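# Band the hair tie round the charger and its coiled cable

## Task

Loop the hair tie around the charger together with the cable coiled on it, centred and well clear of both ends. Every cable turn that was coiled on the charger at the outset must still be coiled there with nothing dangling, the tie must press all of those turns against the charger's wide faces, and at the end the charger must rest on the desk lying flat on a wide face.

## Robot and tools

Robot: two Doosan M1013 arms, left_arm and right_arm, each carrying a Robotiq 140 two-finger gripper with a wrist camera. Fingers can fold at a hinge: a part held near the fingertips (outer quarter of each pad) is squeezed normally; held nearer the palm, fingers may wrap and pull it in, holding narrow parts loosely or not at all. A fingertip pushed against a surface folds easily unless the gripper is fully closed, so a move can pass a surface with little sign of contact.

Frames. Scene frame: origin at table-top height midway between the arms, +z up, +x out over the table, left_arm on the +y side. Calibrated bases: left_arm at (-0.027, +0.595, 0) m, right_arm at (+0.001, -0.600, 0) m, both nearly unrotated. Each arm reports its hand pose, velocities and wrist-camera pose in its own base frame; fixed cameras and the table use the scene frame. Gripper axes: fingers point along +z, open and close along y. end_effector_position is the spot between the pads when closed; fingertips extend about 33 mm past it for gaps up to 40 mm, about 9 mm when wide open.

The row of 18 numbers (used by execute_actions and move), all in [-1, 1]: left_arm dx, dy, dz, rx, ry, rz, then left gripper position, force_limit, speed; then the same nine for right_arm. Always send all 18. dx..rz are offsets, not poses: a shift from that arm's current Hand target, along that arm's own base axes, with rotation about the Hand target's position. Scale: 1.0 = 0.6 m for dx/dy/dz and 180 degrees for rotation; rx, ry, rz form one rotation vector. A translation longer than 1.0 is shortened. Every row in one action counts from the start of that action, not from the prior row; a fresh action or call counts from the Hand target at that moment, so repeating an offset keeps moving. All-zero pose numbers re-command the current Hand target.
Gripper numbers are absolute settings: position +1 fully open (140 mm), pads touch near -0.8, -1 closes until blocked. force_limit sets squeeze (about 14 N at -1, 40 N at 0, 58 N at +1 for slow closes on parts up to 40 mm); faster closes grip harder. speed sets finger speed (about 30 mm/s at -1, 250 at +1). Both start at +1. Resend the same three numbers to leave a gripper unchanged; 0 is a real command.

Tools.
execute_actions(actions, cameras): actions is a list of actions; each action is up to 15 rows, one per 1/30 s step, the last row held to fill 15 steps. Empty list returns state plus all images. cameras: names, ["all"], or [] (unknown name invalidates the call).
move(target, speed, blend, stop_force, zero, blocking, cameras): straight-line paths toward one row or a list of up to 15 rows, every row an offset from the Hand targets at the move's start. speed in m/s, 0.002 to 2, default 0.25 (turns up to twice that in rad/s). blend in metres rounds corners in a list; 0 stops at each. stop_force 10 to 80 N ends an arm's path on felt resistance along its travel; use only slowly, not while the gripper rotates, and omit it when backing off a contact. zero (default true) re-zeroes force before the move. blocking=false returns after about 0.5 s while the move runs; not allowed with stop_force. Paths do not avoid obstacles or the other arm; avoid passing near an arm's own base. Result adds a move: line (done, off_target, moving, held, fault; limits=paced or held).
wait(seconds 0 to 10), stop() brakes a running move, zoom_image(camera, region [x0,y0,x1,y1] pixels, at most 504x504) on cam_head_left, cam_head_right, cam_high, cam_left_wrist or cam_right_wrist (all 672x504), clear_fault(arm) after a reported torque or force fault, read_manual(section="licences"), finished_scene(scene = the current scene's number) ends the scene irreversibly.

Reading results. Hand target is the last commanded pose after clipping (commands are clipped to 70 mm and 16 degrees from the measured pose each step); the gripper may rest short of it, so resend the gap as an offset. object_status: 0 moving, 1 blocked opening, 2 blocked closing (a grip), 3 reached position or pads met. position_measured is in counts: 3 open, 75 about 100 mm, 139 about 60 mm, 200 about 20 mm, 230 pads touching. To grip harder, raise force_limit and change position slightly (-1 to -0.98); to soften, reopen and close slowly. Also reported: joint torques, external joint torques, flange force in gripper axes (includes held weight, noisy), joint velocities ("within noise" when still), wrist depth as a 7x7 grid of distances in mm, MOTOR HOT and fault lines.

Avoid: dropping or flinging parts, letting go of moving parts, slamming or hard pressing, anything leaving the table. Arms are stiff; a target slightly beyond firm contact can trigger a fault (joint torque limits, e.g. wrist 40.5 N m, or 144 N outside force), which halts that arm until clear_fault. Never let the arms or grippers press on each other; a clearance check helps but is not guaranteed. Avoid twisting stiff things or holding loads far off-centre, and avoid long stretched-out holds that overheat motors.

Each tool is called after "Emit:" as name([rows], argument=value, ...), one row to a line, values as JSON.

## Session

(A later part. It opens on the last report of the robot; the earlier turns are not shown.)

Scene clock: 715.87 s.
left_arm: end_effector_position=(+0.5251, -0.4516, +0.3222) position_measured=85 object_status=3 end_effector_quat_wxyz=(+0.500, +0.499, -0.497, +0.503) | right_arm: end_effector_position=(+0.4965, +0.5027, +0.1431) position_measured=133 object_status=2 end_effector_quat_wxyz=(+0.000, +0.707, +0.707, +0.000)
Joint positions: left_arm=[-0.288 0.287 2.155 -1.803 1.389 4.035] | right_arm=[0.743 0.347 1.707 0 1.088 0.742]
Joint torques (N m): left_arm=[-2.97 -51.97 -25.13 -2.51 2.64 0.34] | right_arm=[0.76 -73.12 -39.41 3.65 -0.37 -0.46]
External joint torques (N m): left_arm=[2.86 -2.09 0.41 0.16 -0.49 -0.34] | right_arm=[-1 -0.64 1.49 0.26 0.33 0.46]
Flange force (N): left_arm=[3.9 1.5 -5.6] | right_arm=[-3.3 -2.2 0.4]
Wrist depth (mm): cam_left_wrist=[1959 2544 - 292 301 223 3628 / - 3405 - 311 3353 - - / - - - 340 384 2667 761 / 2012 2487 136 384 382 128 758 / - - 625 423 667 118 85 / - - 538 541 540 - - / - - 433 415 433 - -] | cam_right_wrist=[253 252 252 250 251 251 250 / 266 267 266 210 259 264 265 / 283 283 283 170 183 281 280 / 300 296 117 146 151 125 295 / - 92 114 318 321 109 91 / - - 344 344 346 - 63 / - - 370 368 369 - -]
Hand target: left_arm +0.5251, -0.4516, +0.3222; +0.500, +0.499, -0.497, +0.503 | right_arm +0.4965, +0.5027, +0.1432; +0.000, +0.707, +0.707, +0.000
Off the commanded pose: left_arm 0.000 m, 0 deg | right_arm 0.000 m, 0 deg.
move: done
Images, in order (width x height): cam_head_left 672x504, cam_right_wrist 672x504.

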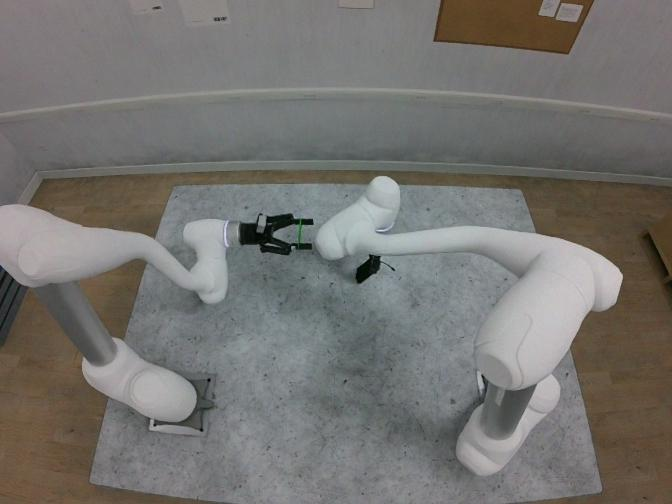

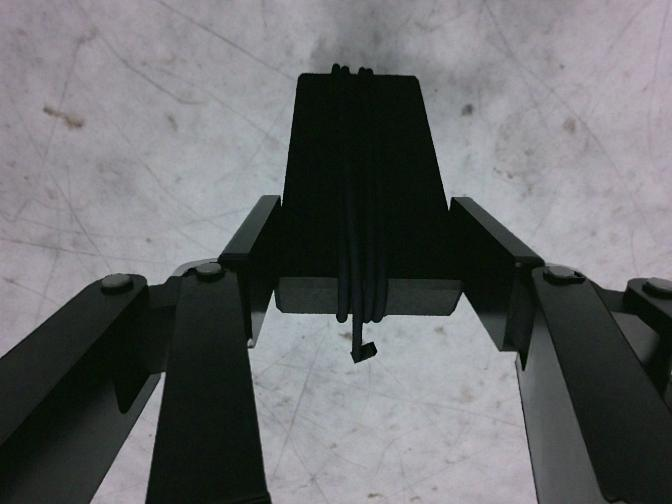

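Emit:
move(target=[0,0,0,0,0,0,0.35,0,-1,0,-0.1,0.06,0.333,0,0,-1,-0.301961,-1], speed=0.12, cameras=["cam_right_wrist","cam_head_left","cam_left_wrist"])

Emit:
zoom_image(camera="cam_head_left", region=[300, 180, 440, 290])

Emit:
zoom_image(camera="cam_left_wrist", region=[216, 100, 516, 300])

Scene clock: 733.33 s.
left_arm: end_effector_position=(+0.5251, -0.4516, +0.3222) position_measured=85 object_status=3 end_effector_quat_wxyz=(+0.500, +0.499, -0.497, +0.503) | right_arm: end_effector_position=(+0.4965, +0.4427, +0.1792) position_measured=133 object_status=2 end_effector_quat_wxyz=(-0.353, +0.612, +0.613, +0.353)
Joint positions: left_arm=[-0.288 0.287 2.155 -1.803 1.389 4.035] | right_arm=[0.236 0.227 2.168 1.346 1.041 -0.701]
Joint torques (N m): left_arm=[-3.1 -51.94 -25.12 -2.54 2.68 0.34] | right_arm=[0.12 -55.56 -34.37 3 1.89 -0.2]
External joint torques (N m): left_arm=[3.21 -2.21 0.33 0.2 -0.53 -0.34] | right_arm=[-0.15 -1.03 1.65 -0.71 -0.3 0.2]
Flange force (N): left_arm=[4.1 1.3 -6.2] | right_arm=[0.4 -3.7 -2.4]
Wrist depth (mm): cam_left_wrist=[- - 528 548 - 2991 565 / - 3117 - 605 - 3255 584 / - 3952 3570 559 2068 878 638 / 2108 2406 150 542 954 128 647 / - - 627 408 663 118 85 / - - 535 541 541 - - / - - 431 432 432 - -] | cam_right_wrist=[635 636 636 633 647 647 633 / 517 519 522 210 485 524 522 / 436 438 440 170 183 444 442 / 374 389 118 147 152 125 380 / - 92 114 319 319 109 90 / - - 305 299 300 - 63 / - - 270 264 271 - -]
Hand target: left_arm +0.5251, -0.4516, +0.3222; +0.500, +0.499, -0.497, +0.503 | right_arm +0.4965, +0.4427, +0.1792; -0.353, +0.612, +0.613, +0.353
Off the commanded pose: left_arm 0.000 m, 0 deg | right_arm 0.000 m, 0 deg.
move: done
Images, in order (width x height): cam_head_left 672x504, cam_left_wrist 672x504, cam_right_wrist 672x504.

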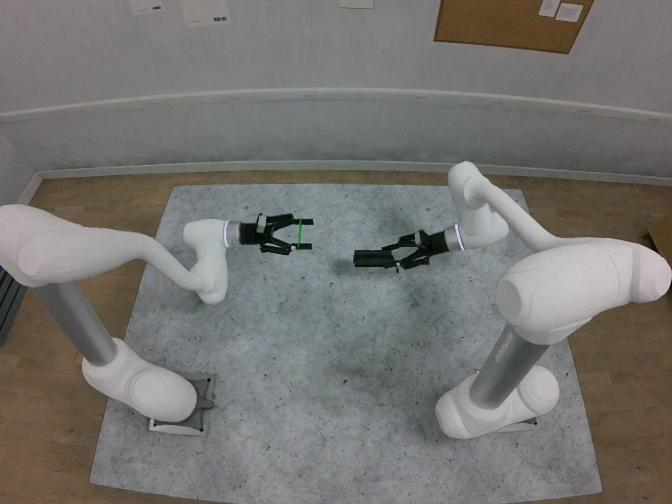

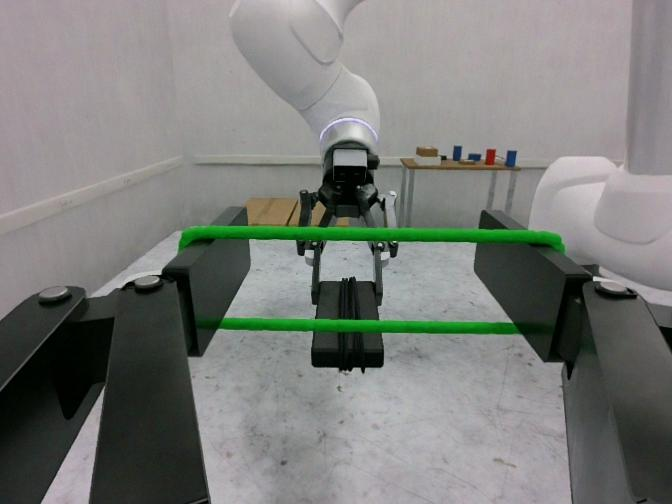

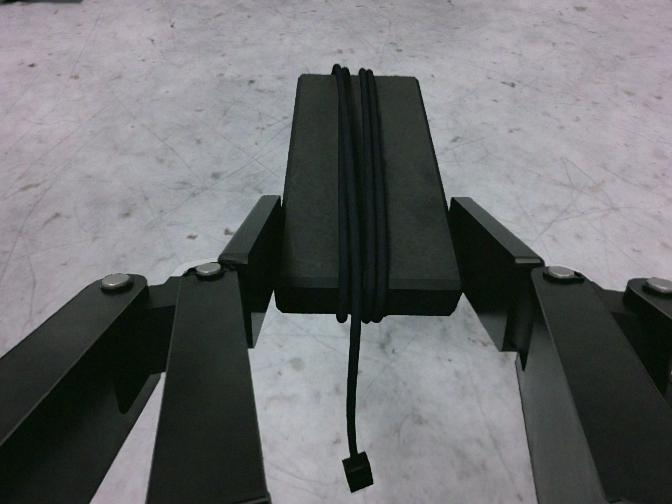

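Scaled by 3.600 from the camera's 672x504 image, which has a finer 960x720 frame.

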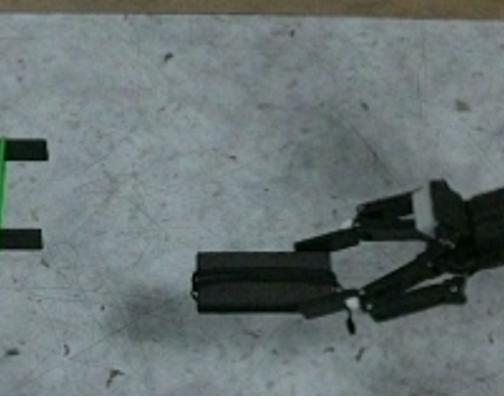

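Scaled by 1.680 from the camera's 672x504 image, which has a finer 960x720 frame.

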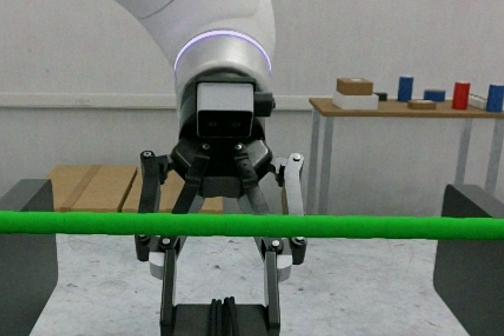

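Emit:
move(target=[0.005,-0.18,-0.057,0,0,0,0.35,0,-1,0,0,0.2,0,0,0,-1,-0.301961,-1], speed=0.1, cameras=["cam_right_wrist","cam_high","cam_left_wrist"])

Emit:
zoom_image(camera="cam_left_wrist", region=[176, 100, 576, 400])

Emit:
zoom_image(camera="cam_high", region=[120, 220, 270, 420])

Scene clock: 747.20 s.
left_arm: end_effector_position=(+0.5281, -0.5596, +0.2880) position_measured=85 object_status=3 end_effector_quat_wxyz=(+0.500, +0.499, -0.497, +0.503) | right_arm: end_effector_position=(+0.4965, +0.4427, +0.2991) position_measured=133 object_status=2 end_effector_quat_wxyz=(-0.353, +0.612, +0.613, +0.353)
Joint positions: left_arm=[-0.468 0.381 2.103 -1.96 1.294 4.112] | right_arm=[0.236 0.081 2.066 1.217 1.112 -0.43]
Joint torques (N m): left_arm=[-3.25 -61.12 -24.08 -2.73 2.75 0.25] | right_arm=[0.54 -44.97 -40.2 4.02 1.08 -0.43]
External joint torques (N m): left_arm=[3.45 -1.36 0.33 0.24 -0.48 -0.25] | right_arm=[-0.57 -2.1 1.6 -0.74 -0.06 0.43]
Flange force (N): left_arm=[2.9 -1.1 -6.1] | right_arm=[0.2 -5.3 -3.6]
Wrist depth (mm): cam_left_wrist=[1908 3405 2544 410 - 3353 - / - - - 368 393 - - / 1941 - - 224 2573 3117 667 / 1959 - 150 796 811 128 685 / - - 127 606 606 118 85 / - - 491 490 497 - - / - - 378 392 396 - -] | cam_right_wrist=[786 903 561 870 839 917 977 / 730 735 744 210 688 742 747 / 621 620 626 170 183 633 630 / 537 551 118 146 152 125 536 / - 92 114 450 453 109 90 / - - 433 422 425 - 63 / - - - 384 385 - -]
Hand target: left_arm +0.5281, -0.5596, +0.2880; +0.500, +0.499, -0.497, +0.503 | right_arm +0.4965, +0.4427, +0.2992; -0.353, +0.612, +0.613, +0.353
Off the commanded pose: left_arm 0.000 m, 0 deg | right_arm 0.000 m, 0 deg.
move: done
Images, in order (width x height): cam_high 672x504, cam_left_wrist 672x504, cam_right_wrist 672x504.

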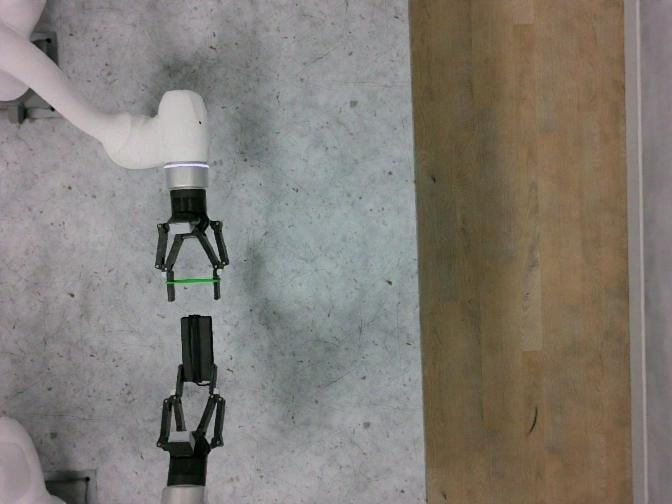

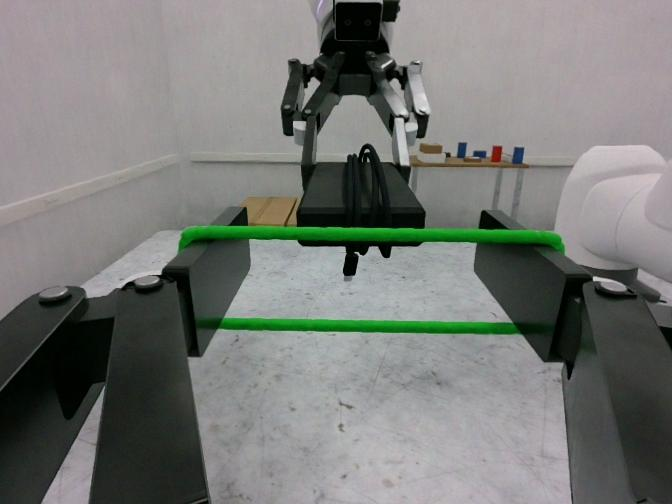

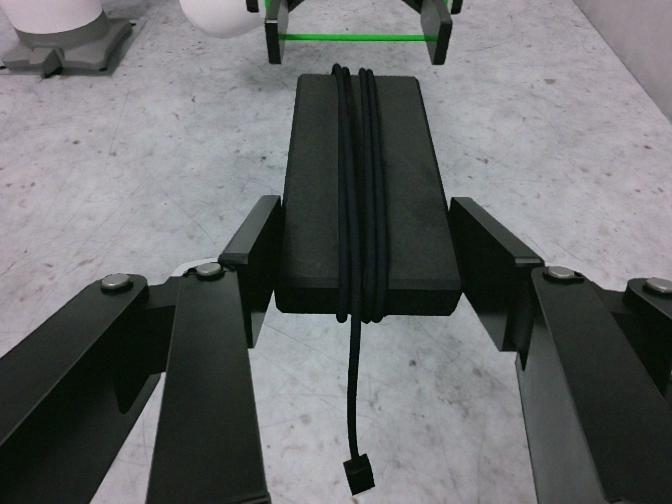

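Scaled by 1.260 from the camera's 672x504 image, which has a finer 960x720 frame.

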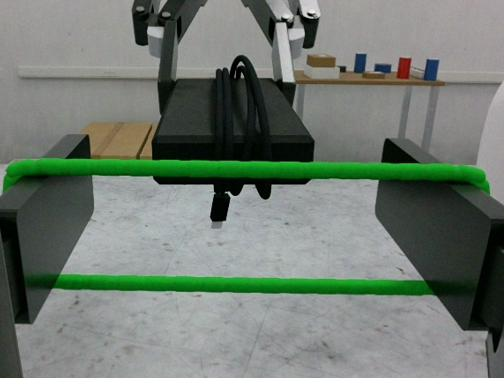

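Scaled by 2.520 from the camera's 672x504 image, which has a finer 960x720 frame.

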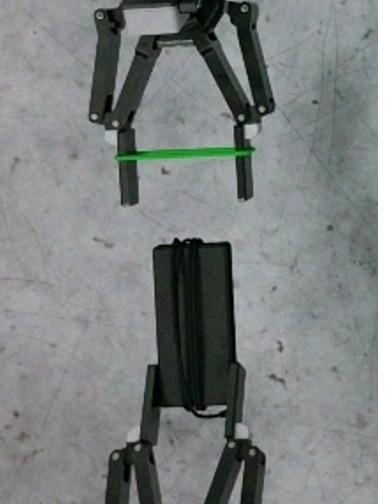

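Emit:
move(target=[-0.0025,-0.133,-0.0183,0,0,0,0.35,0,-1,0,0,0,0,0,0,-1,-0.301961,-1], speed=0.06, cameras=["cam_high","cam_left_wrist","cam_right_wrist"])

Emit:
zoom_image(camera="cam_left_wrist", region=[176, 130, 576, 430])

Emit:
zoom_image(camera="cam_right_wrist", region=[226, 0, 476, 250])

Emit:
zoom_image(camera="cam_high", region=[140, 260, 260, 420])

Scene clock: 757.63 s.
left_arm: end_effector_position=(+0.5266, -0.6394, +0.2770) position_measured=85 object_status=3 end_effector_quat_wxyz=(+0.500, +0.499, -0.497, +0.503) | right_arm: end_effector_position=(+0.4965, +0.4427, +0.2992) position_measured=133 object_status=2 end_effector_quat_wxyz=(-0.353, +0.612, +0.613, +0.353)
Joint positions: left_arm=[-0.586 0.436 2.04 -2.061 1.225 4.138] | right_arm=[0.236 0.081 2.065 1.217 1.112 -0.429]
Joint torques (N m): left_arm=[-3.16 -64.91 -24.01 -2.57 2.48 0.36] | right_arm=[0.64 -46.61 -41.14 4.34 1.27 -0.42]
External joint torques (N m): left_arm=[3.55 -3.73 -0.57 -0.09 -0.17 -0.36] | right_arm=[-0.61 -1.07 2.34 -1.04 -0.25 0.42]
Flange force (N): left_arm=[6.3 -0.9 -6.1] | right_arm=[-1.2 -4.9 -2.7]
Wrist depth (mm): cam_left_wrist=[- - 3032 317 314 - - / - 2667 - 276 272 - - / 2305 2515 - 172 260 3255 613 / 1771 - 124 119 121 119 638 / - - 551 552 555 118 85 / - - 470 472 476 477 - / - - 381 381 378 - -] | cam_right_wrist=[786 827 295 299 281 910 816 / 744 740 269 212 229 747 744 / 620 628 620 171 183 625 625 / 535 552 118 146 151 125 541 / - 92 114 450 454 109 90 / - - 435 422 422 - 63 / - - - 375 384 - -]
Hand target: left_arm +0.5266, -0.6394, +0.2770; +0.500, +0.499, -0.497, +0.503 | right_arm +0.4965, +0.4427, +0.2992; -0.353, +0.612, +0.613, +0.353
Off the commanded pose: left_arm 0.000 m, 0 deg | right_arm 0.000 m, 0 deg.
move: done
Images, in order (width x height): cam_high 672x504, cam_left_wrist 672x504, cam_right_wrist 672x504.

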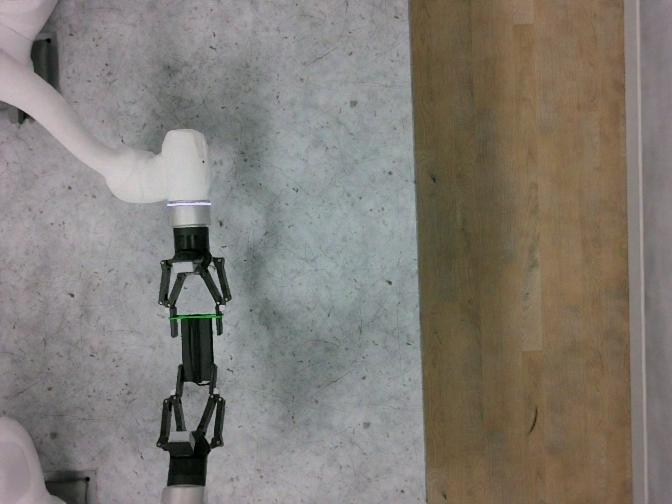

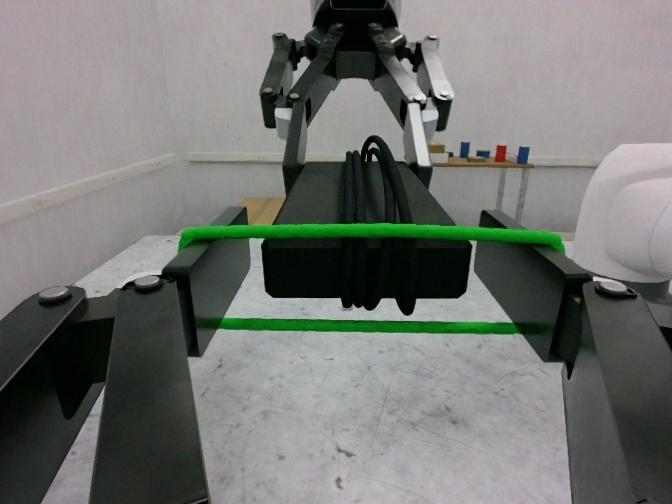

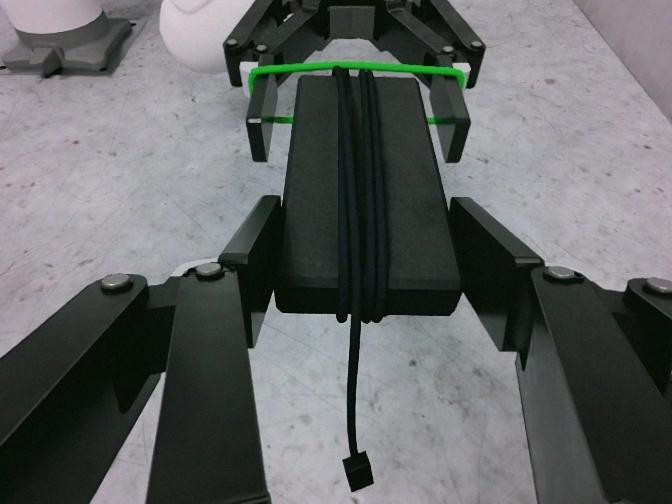

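Scaled by 1.260 from the camera's 672x504 image, which has a finer 960x720 frame.

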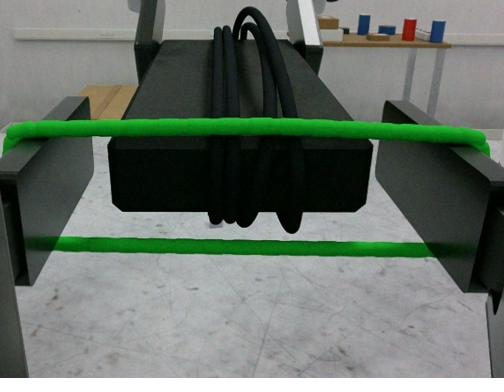

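Scaled by 2.016 from the camera's 672x504 image, which has a finer 960x720 frame.

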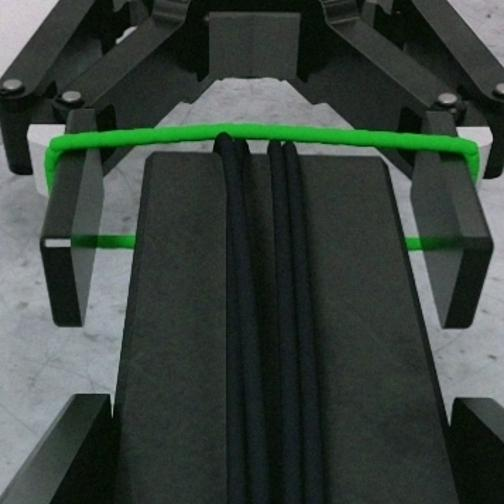

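Scaled by 3.150 from the camera's 672x504 image, which has a finer 960x720 frame.

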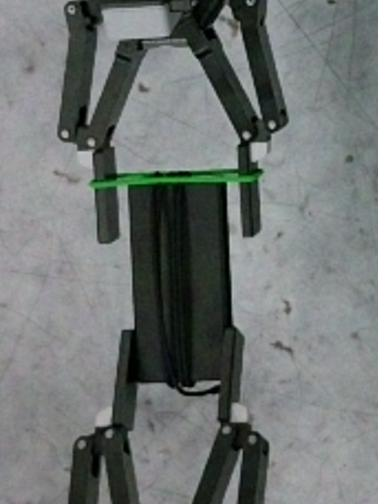

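Emit:
move([
  [0,0.0067,0.005,0,0,0,0.35,0,-1,0,0,0,0,0,0,-1,-0.301961,-1],
  [0,-0.02,0.005,0,0,0,0.35,0,-1,0,0,0,0,0,0,-1,-0.301961,-1],
], speed=0.03, cameras=["cam_left_wrist","cam_right_wrist"])

Emit:
zoom_image(camera="cam_left_wrist", region=[176, 130, 576, 430])

Emit:
zoom_image(camera="cam_right_wrist", region=[226, 0, 476, 250])

Scene clock: 768.03 s.
left_arm: end_effector_position=(+0.5266, -0.6514, +0.2800) position_measured=85 object_status=3 end_effector_quat_wxyz=(+0.500, +0.499, -0.497, +0.503) | right_arm: end_effector_position=(+0.4965, +0.4427, +0.2992) position_measured=133 object_status=2 end_effector_quat_wxyz=(-0.353, +0.612, +0.613, +0.353)
Joint positions: left_arm=[-0.602 0.439 2.027 -2.072 1.211 4.133] | right_arm=[0.236 0.081 2.065 1.217 1.112 -0.429]
Joint torques (N m): left_arm=[-3.87 -65.41 -25.5 -2.77 2.58 0.1] | right_arm=[1.21 -46.4 -40.8 4.32 1.3 -0.42]
External joint torques (N m): left_arm=[3.92 -3.7 0.64 0.06 -0.27 -0.1] | right_arm=[-1.13 -0.8 2.16 -1.05 -0.27 0.42]
Flange force (N): left_arm=[5.4 0.8 -7.9] | right_arm=[-1.6 -4.0 -3.3]
Wrist depth (mm): cam_left_wrist=[- 2354 - 308 309 - - / 1829 2573 - 281 252 - 3117 / 1876 - 3751 208 207 2951 615 / - - 132 113 111 119 618 / - - 133 119 120 119 85 / - - 475 475 475 - - / - - 384 386 388 - -] | cam_right_wrist=[786 836 285 291 274 899 870 / 747 740 258 211 217 747 747 / 620 617 603 175 183 621 626 / 536 551 118 146 152 125 540 / - 92 114 454 450 109 90 / - - 432 425 424 - 63 / - - - 383 383 - -]
Hand target: left_arm +0.5266, -0.6514, +0.2800; +0.500, +0.499, -0.497, +0.503 | right_arm +0.4965, +0.4427, +0.2992; -0.353, +0.612, +0.613, +0.353
Off the commanded pose: left_arm 0.000 m, 0 deg | right_arm 0.000 m, 0 deg.
move: done
Images, in order (width x height): cam_left_wrist 672x504, cam_right_wrist 672x504.

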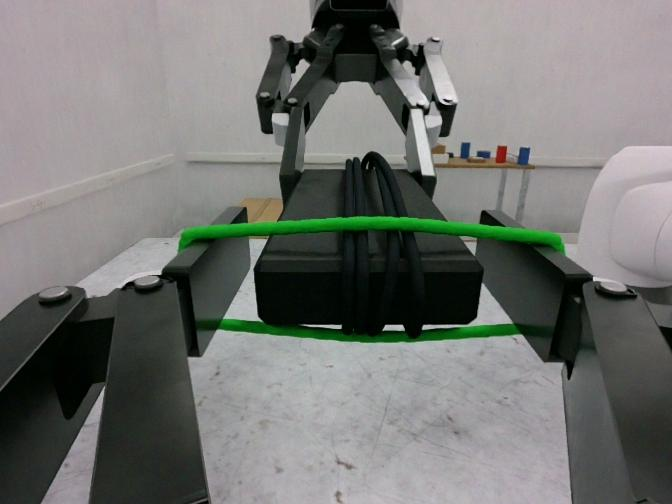

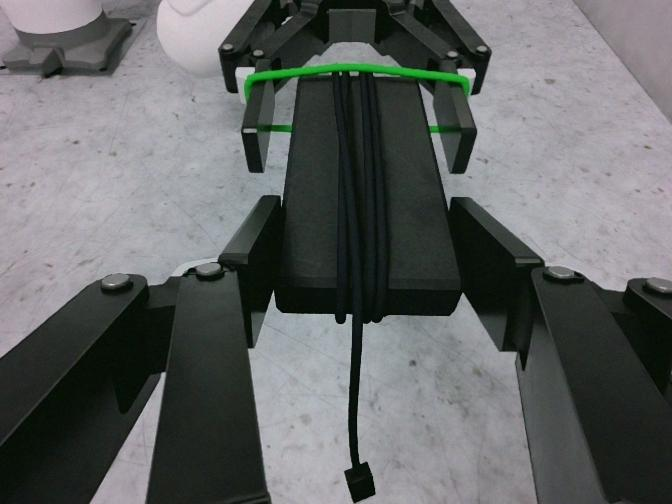

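Scaled by 1.260 from the camera's 672x504 image, which has a finer 960x720 frame.

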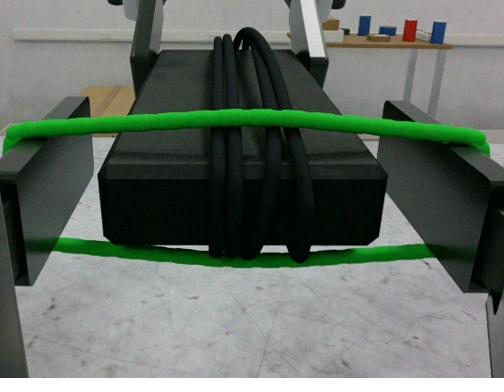

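Scaled by 2.016 from the camera's 672x504 image, which has a finer 960x720 frame.

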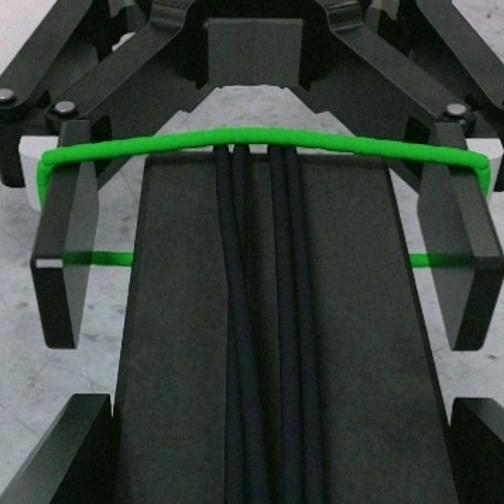

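Emit:
move(target=[0,-0.0133,0,0,0,0,0.35,0,-1,0,0,0,0,0,0,-1,-0.301961,-1], speed=0.03, cameras=["cam_left_wrist","cam_right_wrist"])

Emit:
zoom_image(camera="cam_left_wrist", region=[176, 130, 576, 430])

Emit:
zoom_image(camera="cam_right_wrist", region=[226, 0, 476, 250])

Scene clock: 779.33 s.
left_arm: end_effector_position=(+0.5266, -0.6594, +0.2800) position_measured=85 object_status=3 end_effector_quat_wxyz=(+0.500, +0.499, -0.497, +0.503) | right_arm: end_effector_position=(+0.4965, +0.4427, +0.2992) position_measured=133 object_status=2 end_effector_quat_wxyz=(-0.353, +0.612, +0.613, +0.353)
Joint positions: left_arm=[-0.613 0.444 2.019 -2.081 1.204 4.133] | right_arm=[0.236 0.081 2.065 1.217 1.112 -0.429]
Joint torques (N m): left_arm=[-3.36 -66.38 -25.33 -2.84 2.65 0.34] | right_arm=[0.86 -46.41 -40.88 4.27 1.25 -0.42]
External joint torques (N m): left_arm=[3.37 -3.41 0.18 0.1 -0.34 -0.34] | right_arm=[-0.79 -1.37 1.97 -0.97 -0.22 0.42]
Flange force (N): left_arm=[5.6 0.0 -6.4] | right_arm=[-0.8 -4.7 -3.3]
Wrist depth (mm): cam_left_wrist=[1844 - - 295 309 - - / 1892 - - 263 253 - - / 1799 2699 - 180 197 3162 595 / 1716 - 118 112 113 119 618 / - - 112 108 110 110 85 / - - 474 474 479 - - / - - 380 384 382 - -] | cam_right_wrist=[794 830 303 289 274 917 2305 / 728 730 236 211 215 737 749 / 618 620 601 176 183 613 625 / 537 557 118 146 151 125 544 / - 92 114 451 454 109 90 / - - 432 424 422 - 63 / - - - 382 384 - -]
Hand target: left_arm +0.5266, -0.6594, +0.2800; +0.500, +0.499, -0.497, +0.503 | right_arm +0.4965, +0.4427, +0.2992; -0.353, +0.612, +0.613, +0.353
Off the commanded pose: left_arm 0.000 m, 0 deg | right_arm 0.000 m, 0 deg.
move: done
Images, in order (width x height): cam_left_wrist 672x504, cam_right_wrist 672x504.

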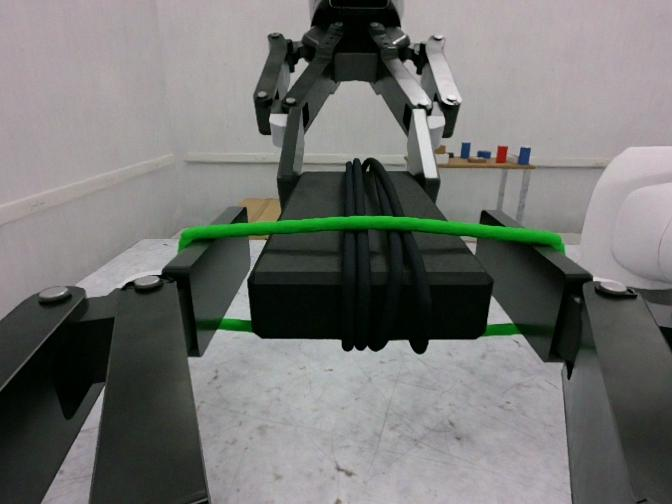

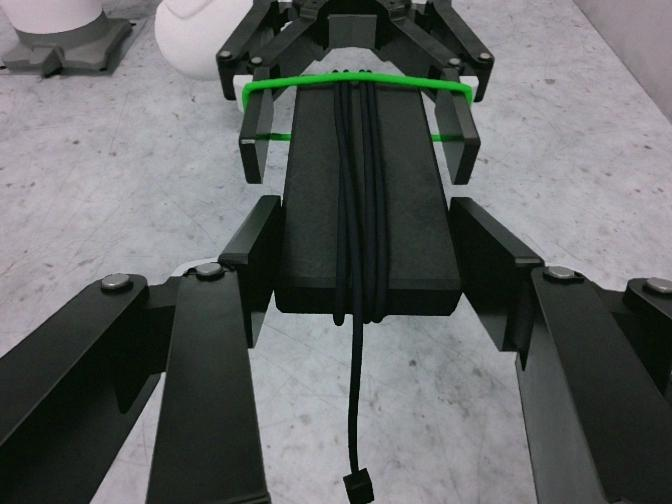

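Scaled by 1.260 from the camera's 672x504 image, which has a finer 960x720 frame.

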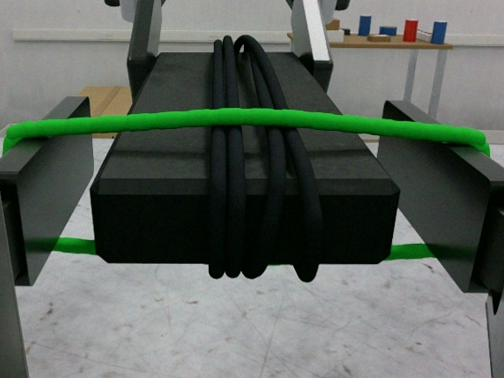

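Scaled by 2.016 from the camera's 672x504 image, which has a finer 960x720 frame.

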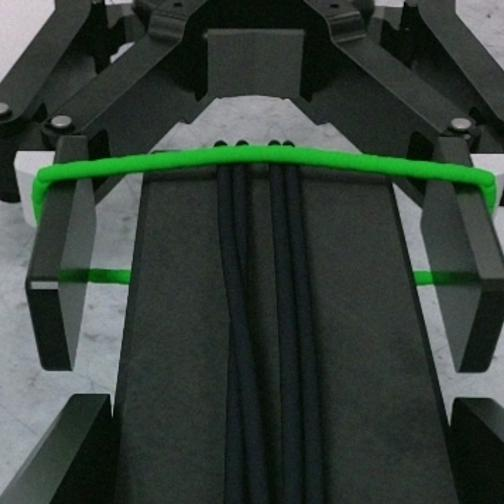

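Emit:
move(target=[0,-0.045,0,0,0,0,0.35,0,-1,0,0,0,0,0,0,-1,-0.301961,-1], speed=0.03, cameras=["cam_left_wrist","cam_right_wrist","cam_high"])

Emit:
zoom_image(camera="cam_right_wrist", region=[226, 0, 476, 250])

Emit:
zoom_image(camera="cam_high", region=[140, 260, 260, 420])

Scene clock: 785.30 s.
left_arm: end_effector_position=(+0.5266, -0.6864, +0.2800) position_measured=85 object_status=3 end_effector_quat_wxyz=(+0.500, +0.499, -0.497, +0.503) | right_arm: end_effector_position=(+0.4965, +0.4427, +0.2992) position_measured=133 object_status=2 end_effector_quat_wxyz=(-0.353, +0.612, +0.613, +0.353)
Joint positions: left_arm=[-0.648 0.46 1.99 -2.108 1.178 4.133] | right_arm=[0.236 0.081 2.065 1.217 1.112 -0.429]
Joint torques (N m): left_arm=[-2.14 -68.5 -25.49 -2.96 2.49 0.34] | right_arm=[0.6 -46.5 -40.84 4.17 1.2 -0.39]
External joint torques (N m): left_arm=[2.15 -3.28 -0.07 0.16 -0.19 -0.34] | right_arm=[-0.55 -0.64 2.14 -0.89 -0.18 0.39]
Flange force (N): left_arm=[5.3 0.4 -4.7] | right_arm=[-1.3 -4.0 -2.2]
Wrist depth (mm): cam_left_wrist=[1829 2128 - 267 292 - - / 1860 3751 220 241 230 3255 - / 2012 - - 176 180 2330 590 / - - 132 115 114 119 603 / - - 80 - 78 105 85 / - - 429 - 436 81 - / - - 380 383 383 - -] | cam_right_wrist=[778 819 286 270 269 920 2178 / 740 733 229 204 221 730 744 / 621 623 192 175 182 618 625 / 540 548 118 147 151 125 538 / - 92 114 451 451 109 90 / - - 429 424 424 - 63 / - - - 383 384 - -]
Hand target: left_arm +0.5266, -0.6864, +0.2800; +0.500, +0.499, -0.497, +0.503 | right_arm +0.4965, +0.4427, +0.2992; -0.353, +0.612, +0.613, +0.353
Off the commanded pose: left_arm 0.000 m, 0 deg | right_arm 0.000 m, 0 deg.
move: done
Images, in order (width x height): cam_high 672x504, cam_left_wrist 672x504, cam_right_wrist 672x504.

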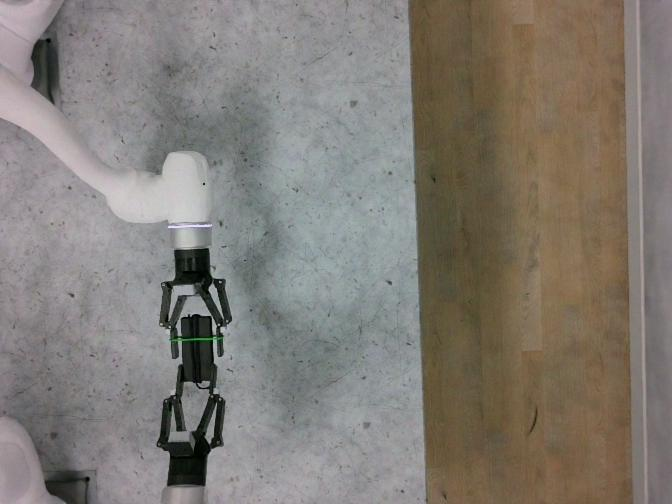

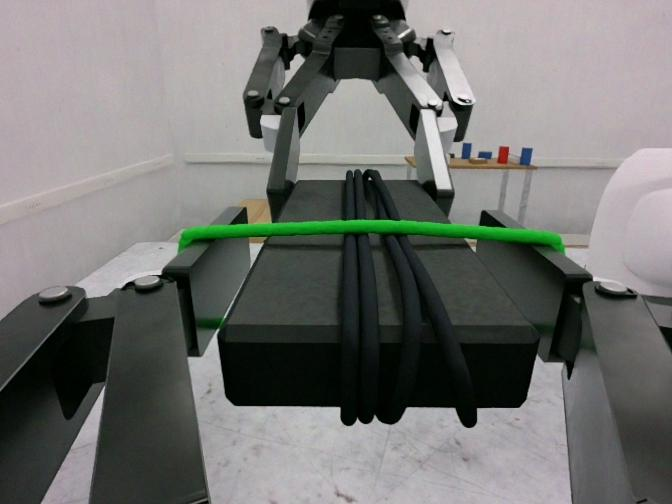

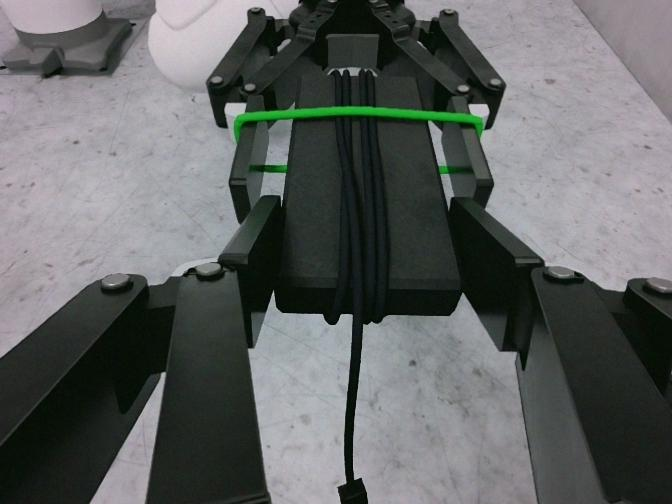

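Scaled by 2.016 from the camera's 672x504 image, which has a finer 960x720 frame.

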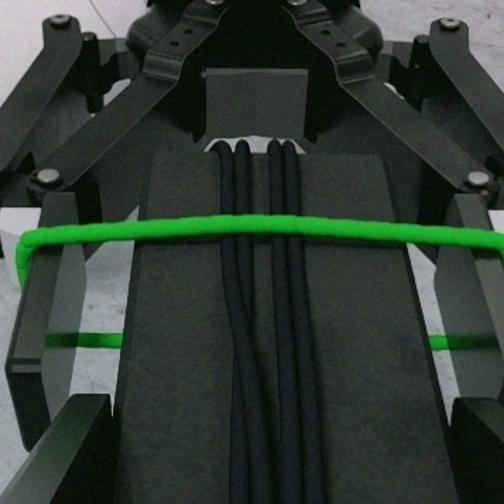

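Scaled by 3.150 from the camera's 672x504 image, which has a finer 960x720 frame.

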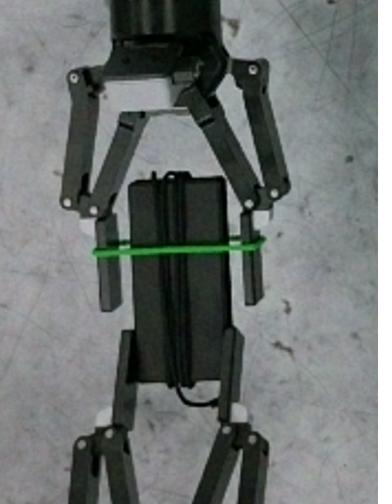

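Emit:
move([
  [0,-0.01,0,0,0,0,0.35,0,-1,0,0,0,0,0,0,-1,-0.301961,-1],
  [0,-0.01,0,0,0,0,-1,-0.5,-1,0,0,0,0,0,0,-1,-0.301961,-1],
], speed=0.03, cameras=["cam_left_wrist","cam_right_wrist","cam_high"])

Emit:
zoom_image(camera="cam_high", region=[140, 260, 260, 420])

Scene clock: 816.20 s.
left_arm: end_effector_position=(+0.5267, -0.6924, +0.2800) position_measured=130 object_status=0 end_effector_quat_wxyz=(+0.500, +0.499, -0.497, +0.503) | right_arm: end_effector_position=(+0.4965, +0.4427, +0.2992) position_measured=133 object_status=2 end_effector_quat_wxyz=(-0.353, +0.612, +0.613, +0.353)
Joint positions: left_arm=[-0.655 0.464 1.983 -2.114 1.173 4.133] | right_arm=[0.236 0.081 2.065 1.217 1.112 -0.429]
Joint torques (N m): left_arm=[-19.36 -70.88 -23.12 1.43 6.24 0.47] | right_arm=[-3.31 -43.47 -48.77 7.05 -3.9 -0.42]
External joint torques (N m): left_arm=[19.19 -1.52 -2.79 -4.28 -3.91 -0.47] | right_arm=[3.27 -3.62 10.1 -3.76 4.92 0.42]
Flange force (N): left_arm=[4.8 -16.7 -13.9] | right_arm=[-4.2 -20.3 -9.5]
Wrist depth (mm): cam_left_wrist=[2406 2406 - 260 259 2802 3074 / - 2991 222 267 222 - - / 1757 2699 3353 165 180 2068 553 / 1925 2354 122 111 124 124 605 / - - - - - - - / - - - - - - - / - - 384 382 386 - -] | cam_right_wrist=[802 833 409 264 275 917 836 / 735 740 219 211 220 740 747 / 620 620 184 176 178 631 626 / 535 550 118 148 152 125 541 / - 92 114 450 454 90 90 / - - 432 422 423 - 63 / - - - 383 383 - -]
Hand target: left_arm +0.5266, -0.6924, +0.2800; +0.500, +0.499, -0.497, +0.503 | right_arm +0.4965, +0.4427, +0.2992; -0.353, +0.612, +0.613, +0.353
Off the commanded pose: left_arm 0.000 m, 0 deg | right_arm 0.000 m, 0 deg.
move: done
Images, in order (width x height): cam_high 672x504, cam_left_wrist 672x504, cam_right_wrist 672x504.

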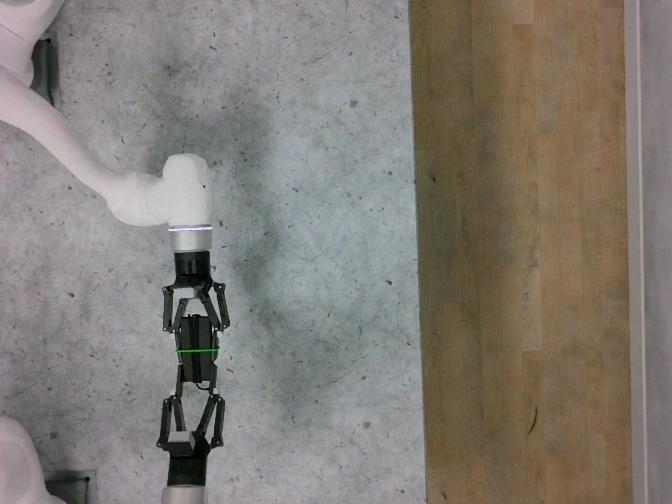

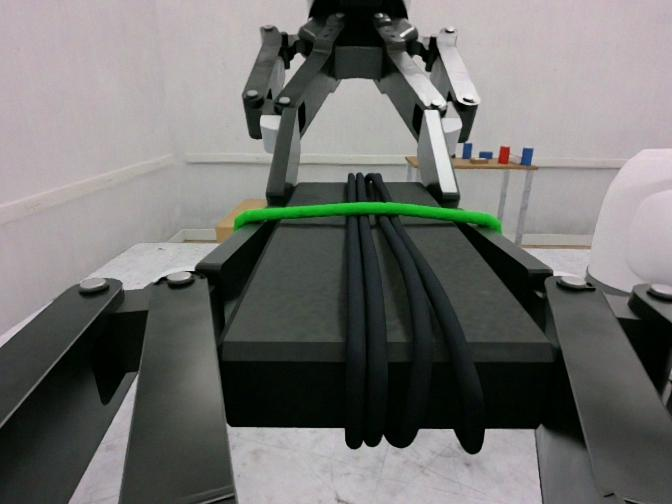

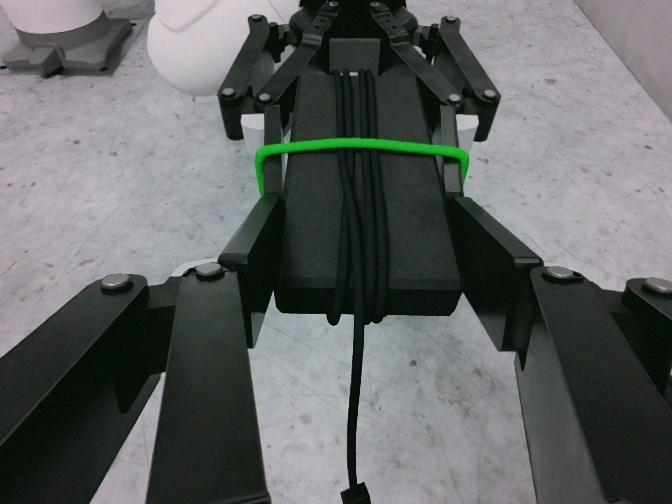

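Scaled by 3.150 from the camera's 672x504 image, which has a finer 960x720 frame.

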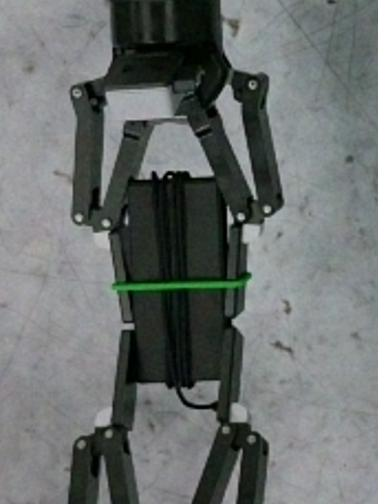

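Emit:
move(target=[0,0,0,0,0,0,-1,-0.5,-1,0,0,0,0,0,0,0.5,-0.301961,-1], cameras=["cam_right_wrist","cam_left_wrist"])

Scene clock: 821.83 s.
left_arm: end_effector_position=(+0.5266, -0.6924, +0.2800) position_measured=130 object_status=2 end_effector_quat_wxyz=(+0.500, +0.499, -0.497, +0.503) | right_arm: end_effector_position=(+0.4965, +0.4427, +0.2992) position_measured=66 object_status=0 end_effector_quat_wxyz=(-0.353, +0.612, +0.613, +0.353)
Joint positions: left_arm=[-0.655 0.464 1.983 -2.114 1.173 4.133] | right_arm=[0.236 0.081 2.065 1.217 1.112 -0.429]
Joint torques (N m): left_arm=[-2.69 -72.22 -28.25 -3.58 3.78 0.33] | right_arm=[0.48 -44.05 -38.65 2.98 0.56 -0.45]
External joint torques (N m): left_arm=[2.7 -0.1 2.51 0.76 -1.47 -0.33] | right_arm=[-0.28 -4.11 -0.25 0.29 0.46 0.45]
Flange force (N): left_arm=[1.5 0.7 -5.6] | right_arm=[3.4 -5.4 -4.8]
Wrist depth (mm): cam_left_wrist=[2191 2459 267 260 275 - - / - 2837 218 - 225 2991 3208 / 1994 - 200 160 184 2487 598 / - - 122 114 124 124 613 / - - - - - - - / - - - - - - - / - - 383 384 383 - -] | cam_right_wrist=[797 827 414 267 275 927 927 / 735 737 221 212 222 742 744 / 615 620 218 173 184 626 628 / 547 107 147 147 157 135 541 / - 105 464 453 465 144 101 / - 423 425 426 425 427 - / - - 383 381 383 381 -]
Hand target: left_arm +0.5266, -0.6924, +0.2800; +0.500, +0.499, -0.497, +0.503 | right_arm +0.4965, +0.4427, +0.2992; -0.353, +0.612, +0.613, +0.353
Off the commanded pose: left_arm 0.000 m, 0 deg | right_arm 0.000 m, 0 deg.
move: done
Images, in order (width x height): cam_left_wrist 672x504, cam_right_wrist 672x504.

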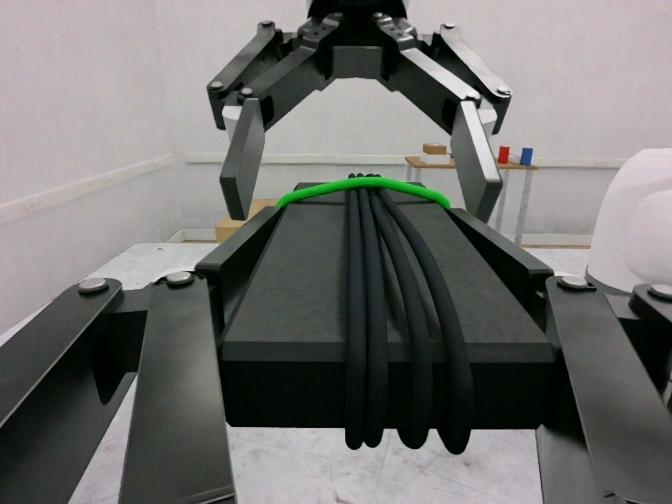

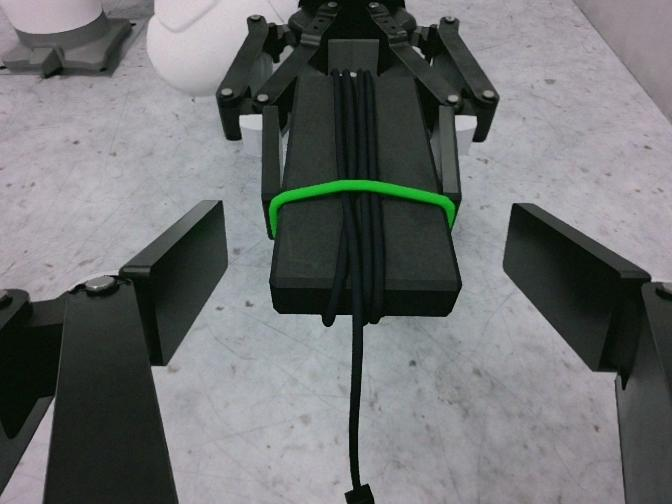

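Emit:
move(target=[0,0,0,0,0,0,-1,-0.5,-1,0,-0.15,0.1,0,0,0,0.5,-0.301961,-1], speed=0.08, cameras=["cam_right_wrist","cam_left_wrist","cam_high"])

Emit:
zoom_image(camera="cam_high", region=[140, 260, 260, 420])

Emit:
zoom_image(camera="cam_right_wrist", region=[200, 50, 500, 350])

Scene clock: 830.73 s.
left_arm: end_effector_position=(+0.5266, -0.6924, +0.2800) position_measured=130 object_status=2 end_effector_quat_wxyz=(+0.500, +0.499, -0.497, +0.503) | right_arm: end_effector_position=(+0.4965, +0.3527, +0.3592) position_measured=66 object_status=3 end_effector_quat_wxyz=(-0.353, +0.612, +0.613, +0.353)
Joint positions: left_arm=[-0.655 0.464 1.983 -2.114 1.173 4.133] | right_arm=[0.061 -0.003 2.031 1.112 1.299 -0.377]
Joint torques (N m): left_arm=[-2.73 -72.22 -28.13 -3.62 3.77 0.35] | right_arm=[1.01 -36.92 -40.19 3.69 0.33 -0.46]
External joint torques (N m): left_arm=[2.65 -0.25 2.02 0.76 -1.45 -0.35] | right_arm=[-1.07 -2.66 -0.02 0.24 0.56 0.46]
Flange force (N): left_arm=[1.9 0.0 -5.1] | right_arm=[1.4 -4.1 -4.3]
Wrist depth (mm): cam_left_wrist=[2282 - 278 333 280 - 3303 / - 3208 - - - - - / 1485 4024 3255 - 2128 2258 587 / - - 122 114 124 124 600 / - - - - - - - / - - - - - - - / - - 382 387 385 - -] | cam_right_wrist=[924 950 528 394 1060 1050 2638 / 848 845 596 321 358 842 889 / 717 722 719 266 696 715 719 / 635 107 586 599 618 135 623 / - 105 541 542 544 144 101 / - 488 485 488 484 489 - / - - 436 437 437 440 -]
Hand target: left_arm +0.5266, -0.6924, +0.2800; +0.500, +0.499, -0.497, +0.503 | right_arm +0.4965, +0.3527, +0.3592; -0.353, +0.612, +0.613, +0.353
Off the commanded pose: left_arm 0.000 m, 0 deg | right_arm 0.000 m, 0 deg.
move: done
Images, in order (width x height): cam_high 672x504, cam_left_wrist 672x504, cam_right_wrist 672x504.

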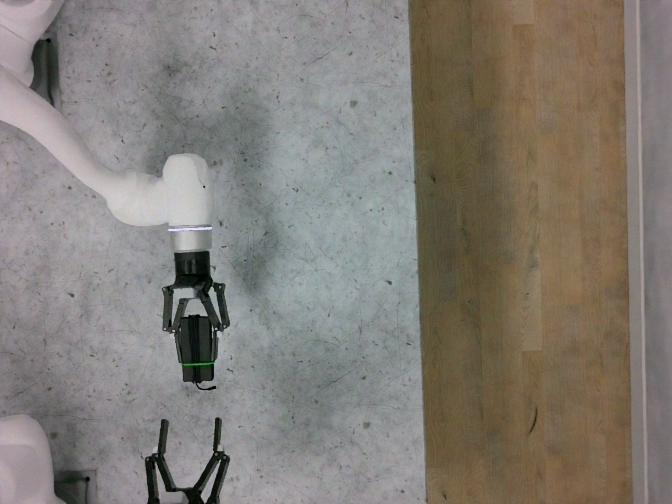

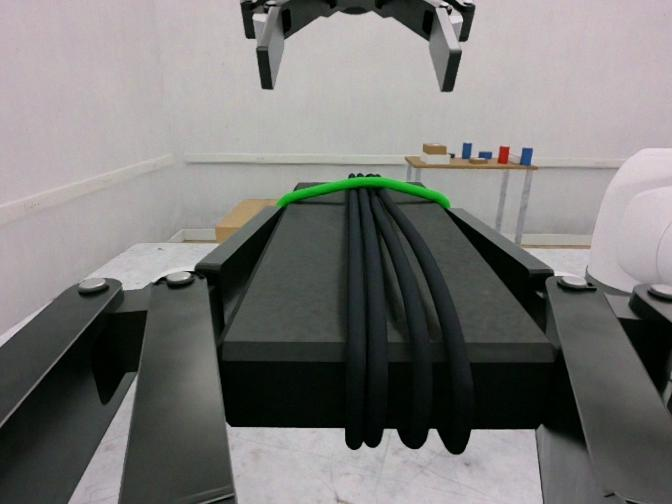

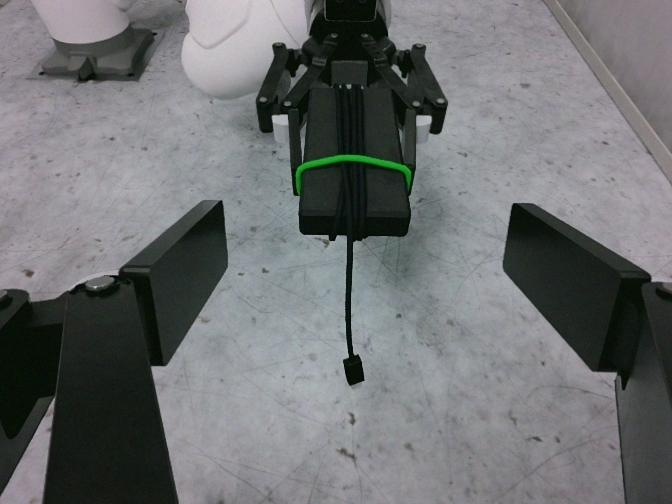

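Scaled by 3.150 from the camera's 672x504 image, which has a finer 960x720 frame.

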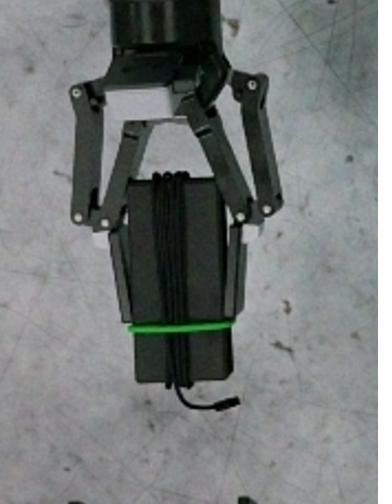

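Scaled by 1.680 from the camera's 672x504 image, which has a finer 960x720 frame.

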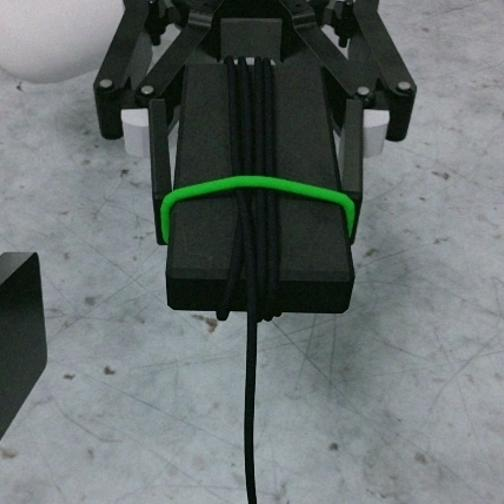

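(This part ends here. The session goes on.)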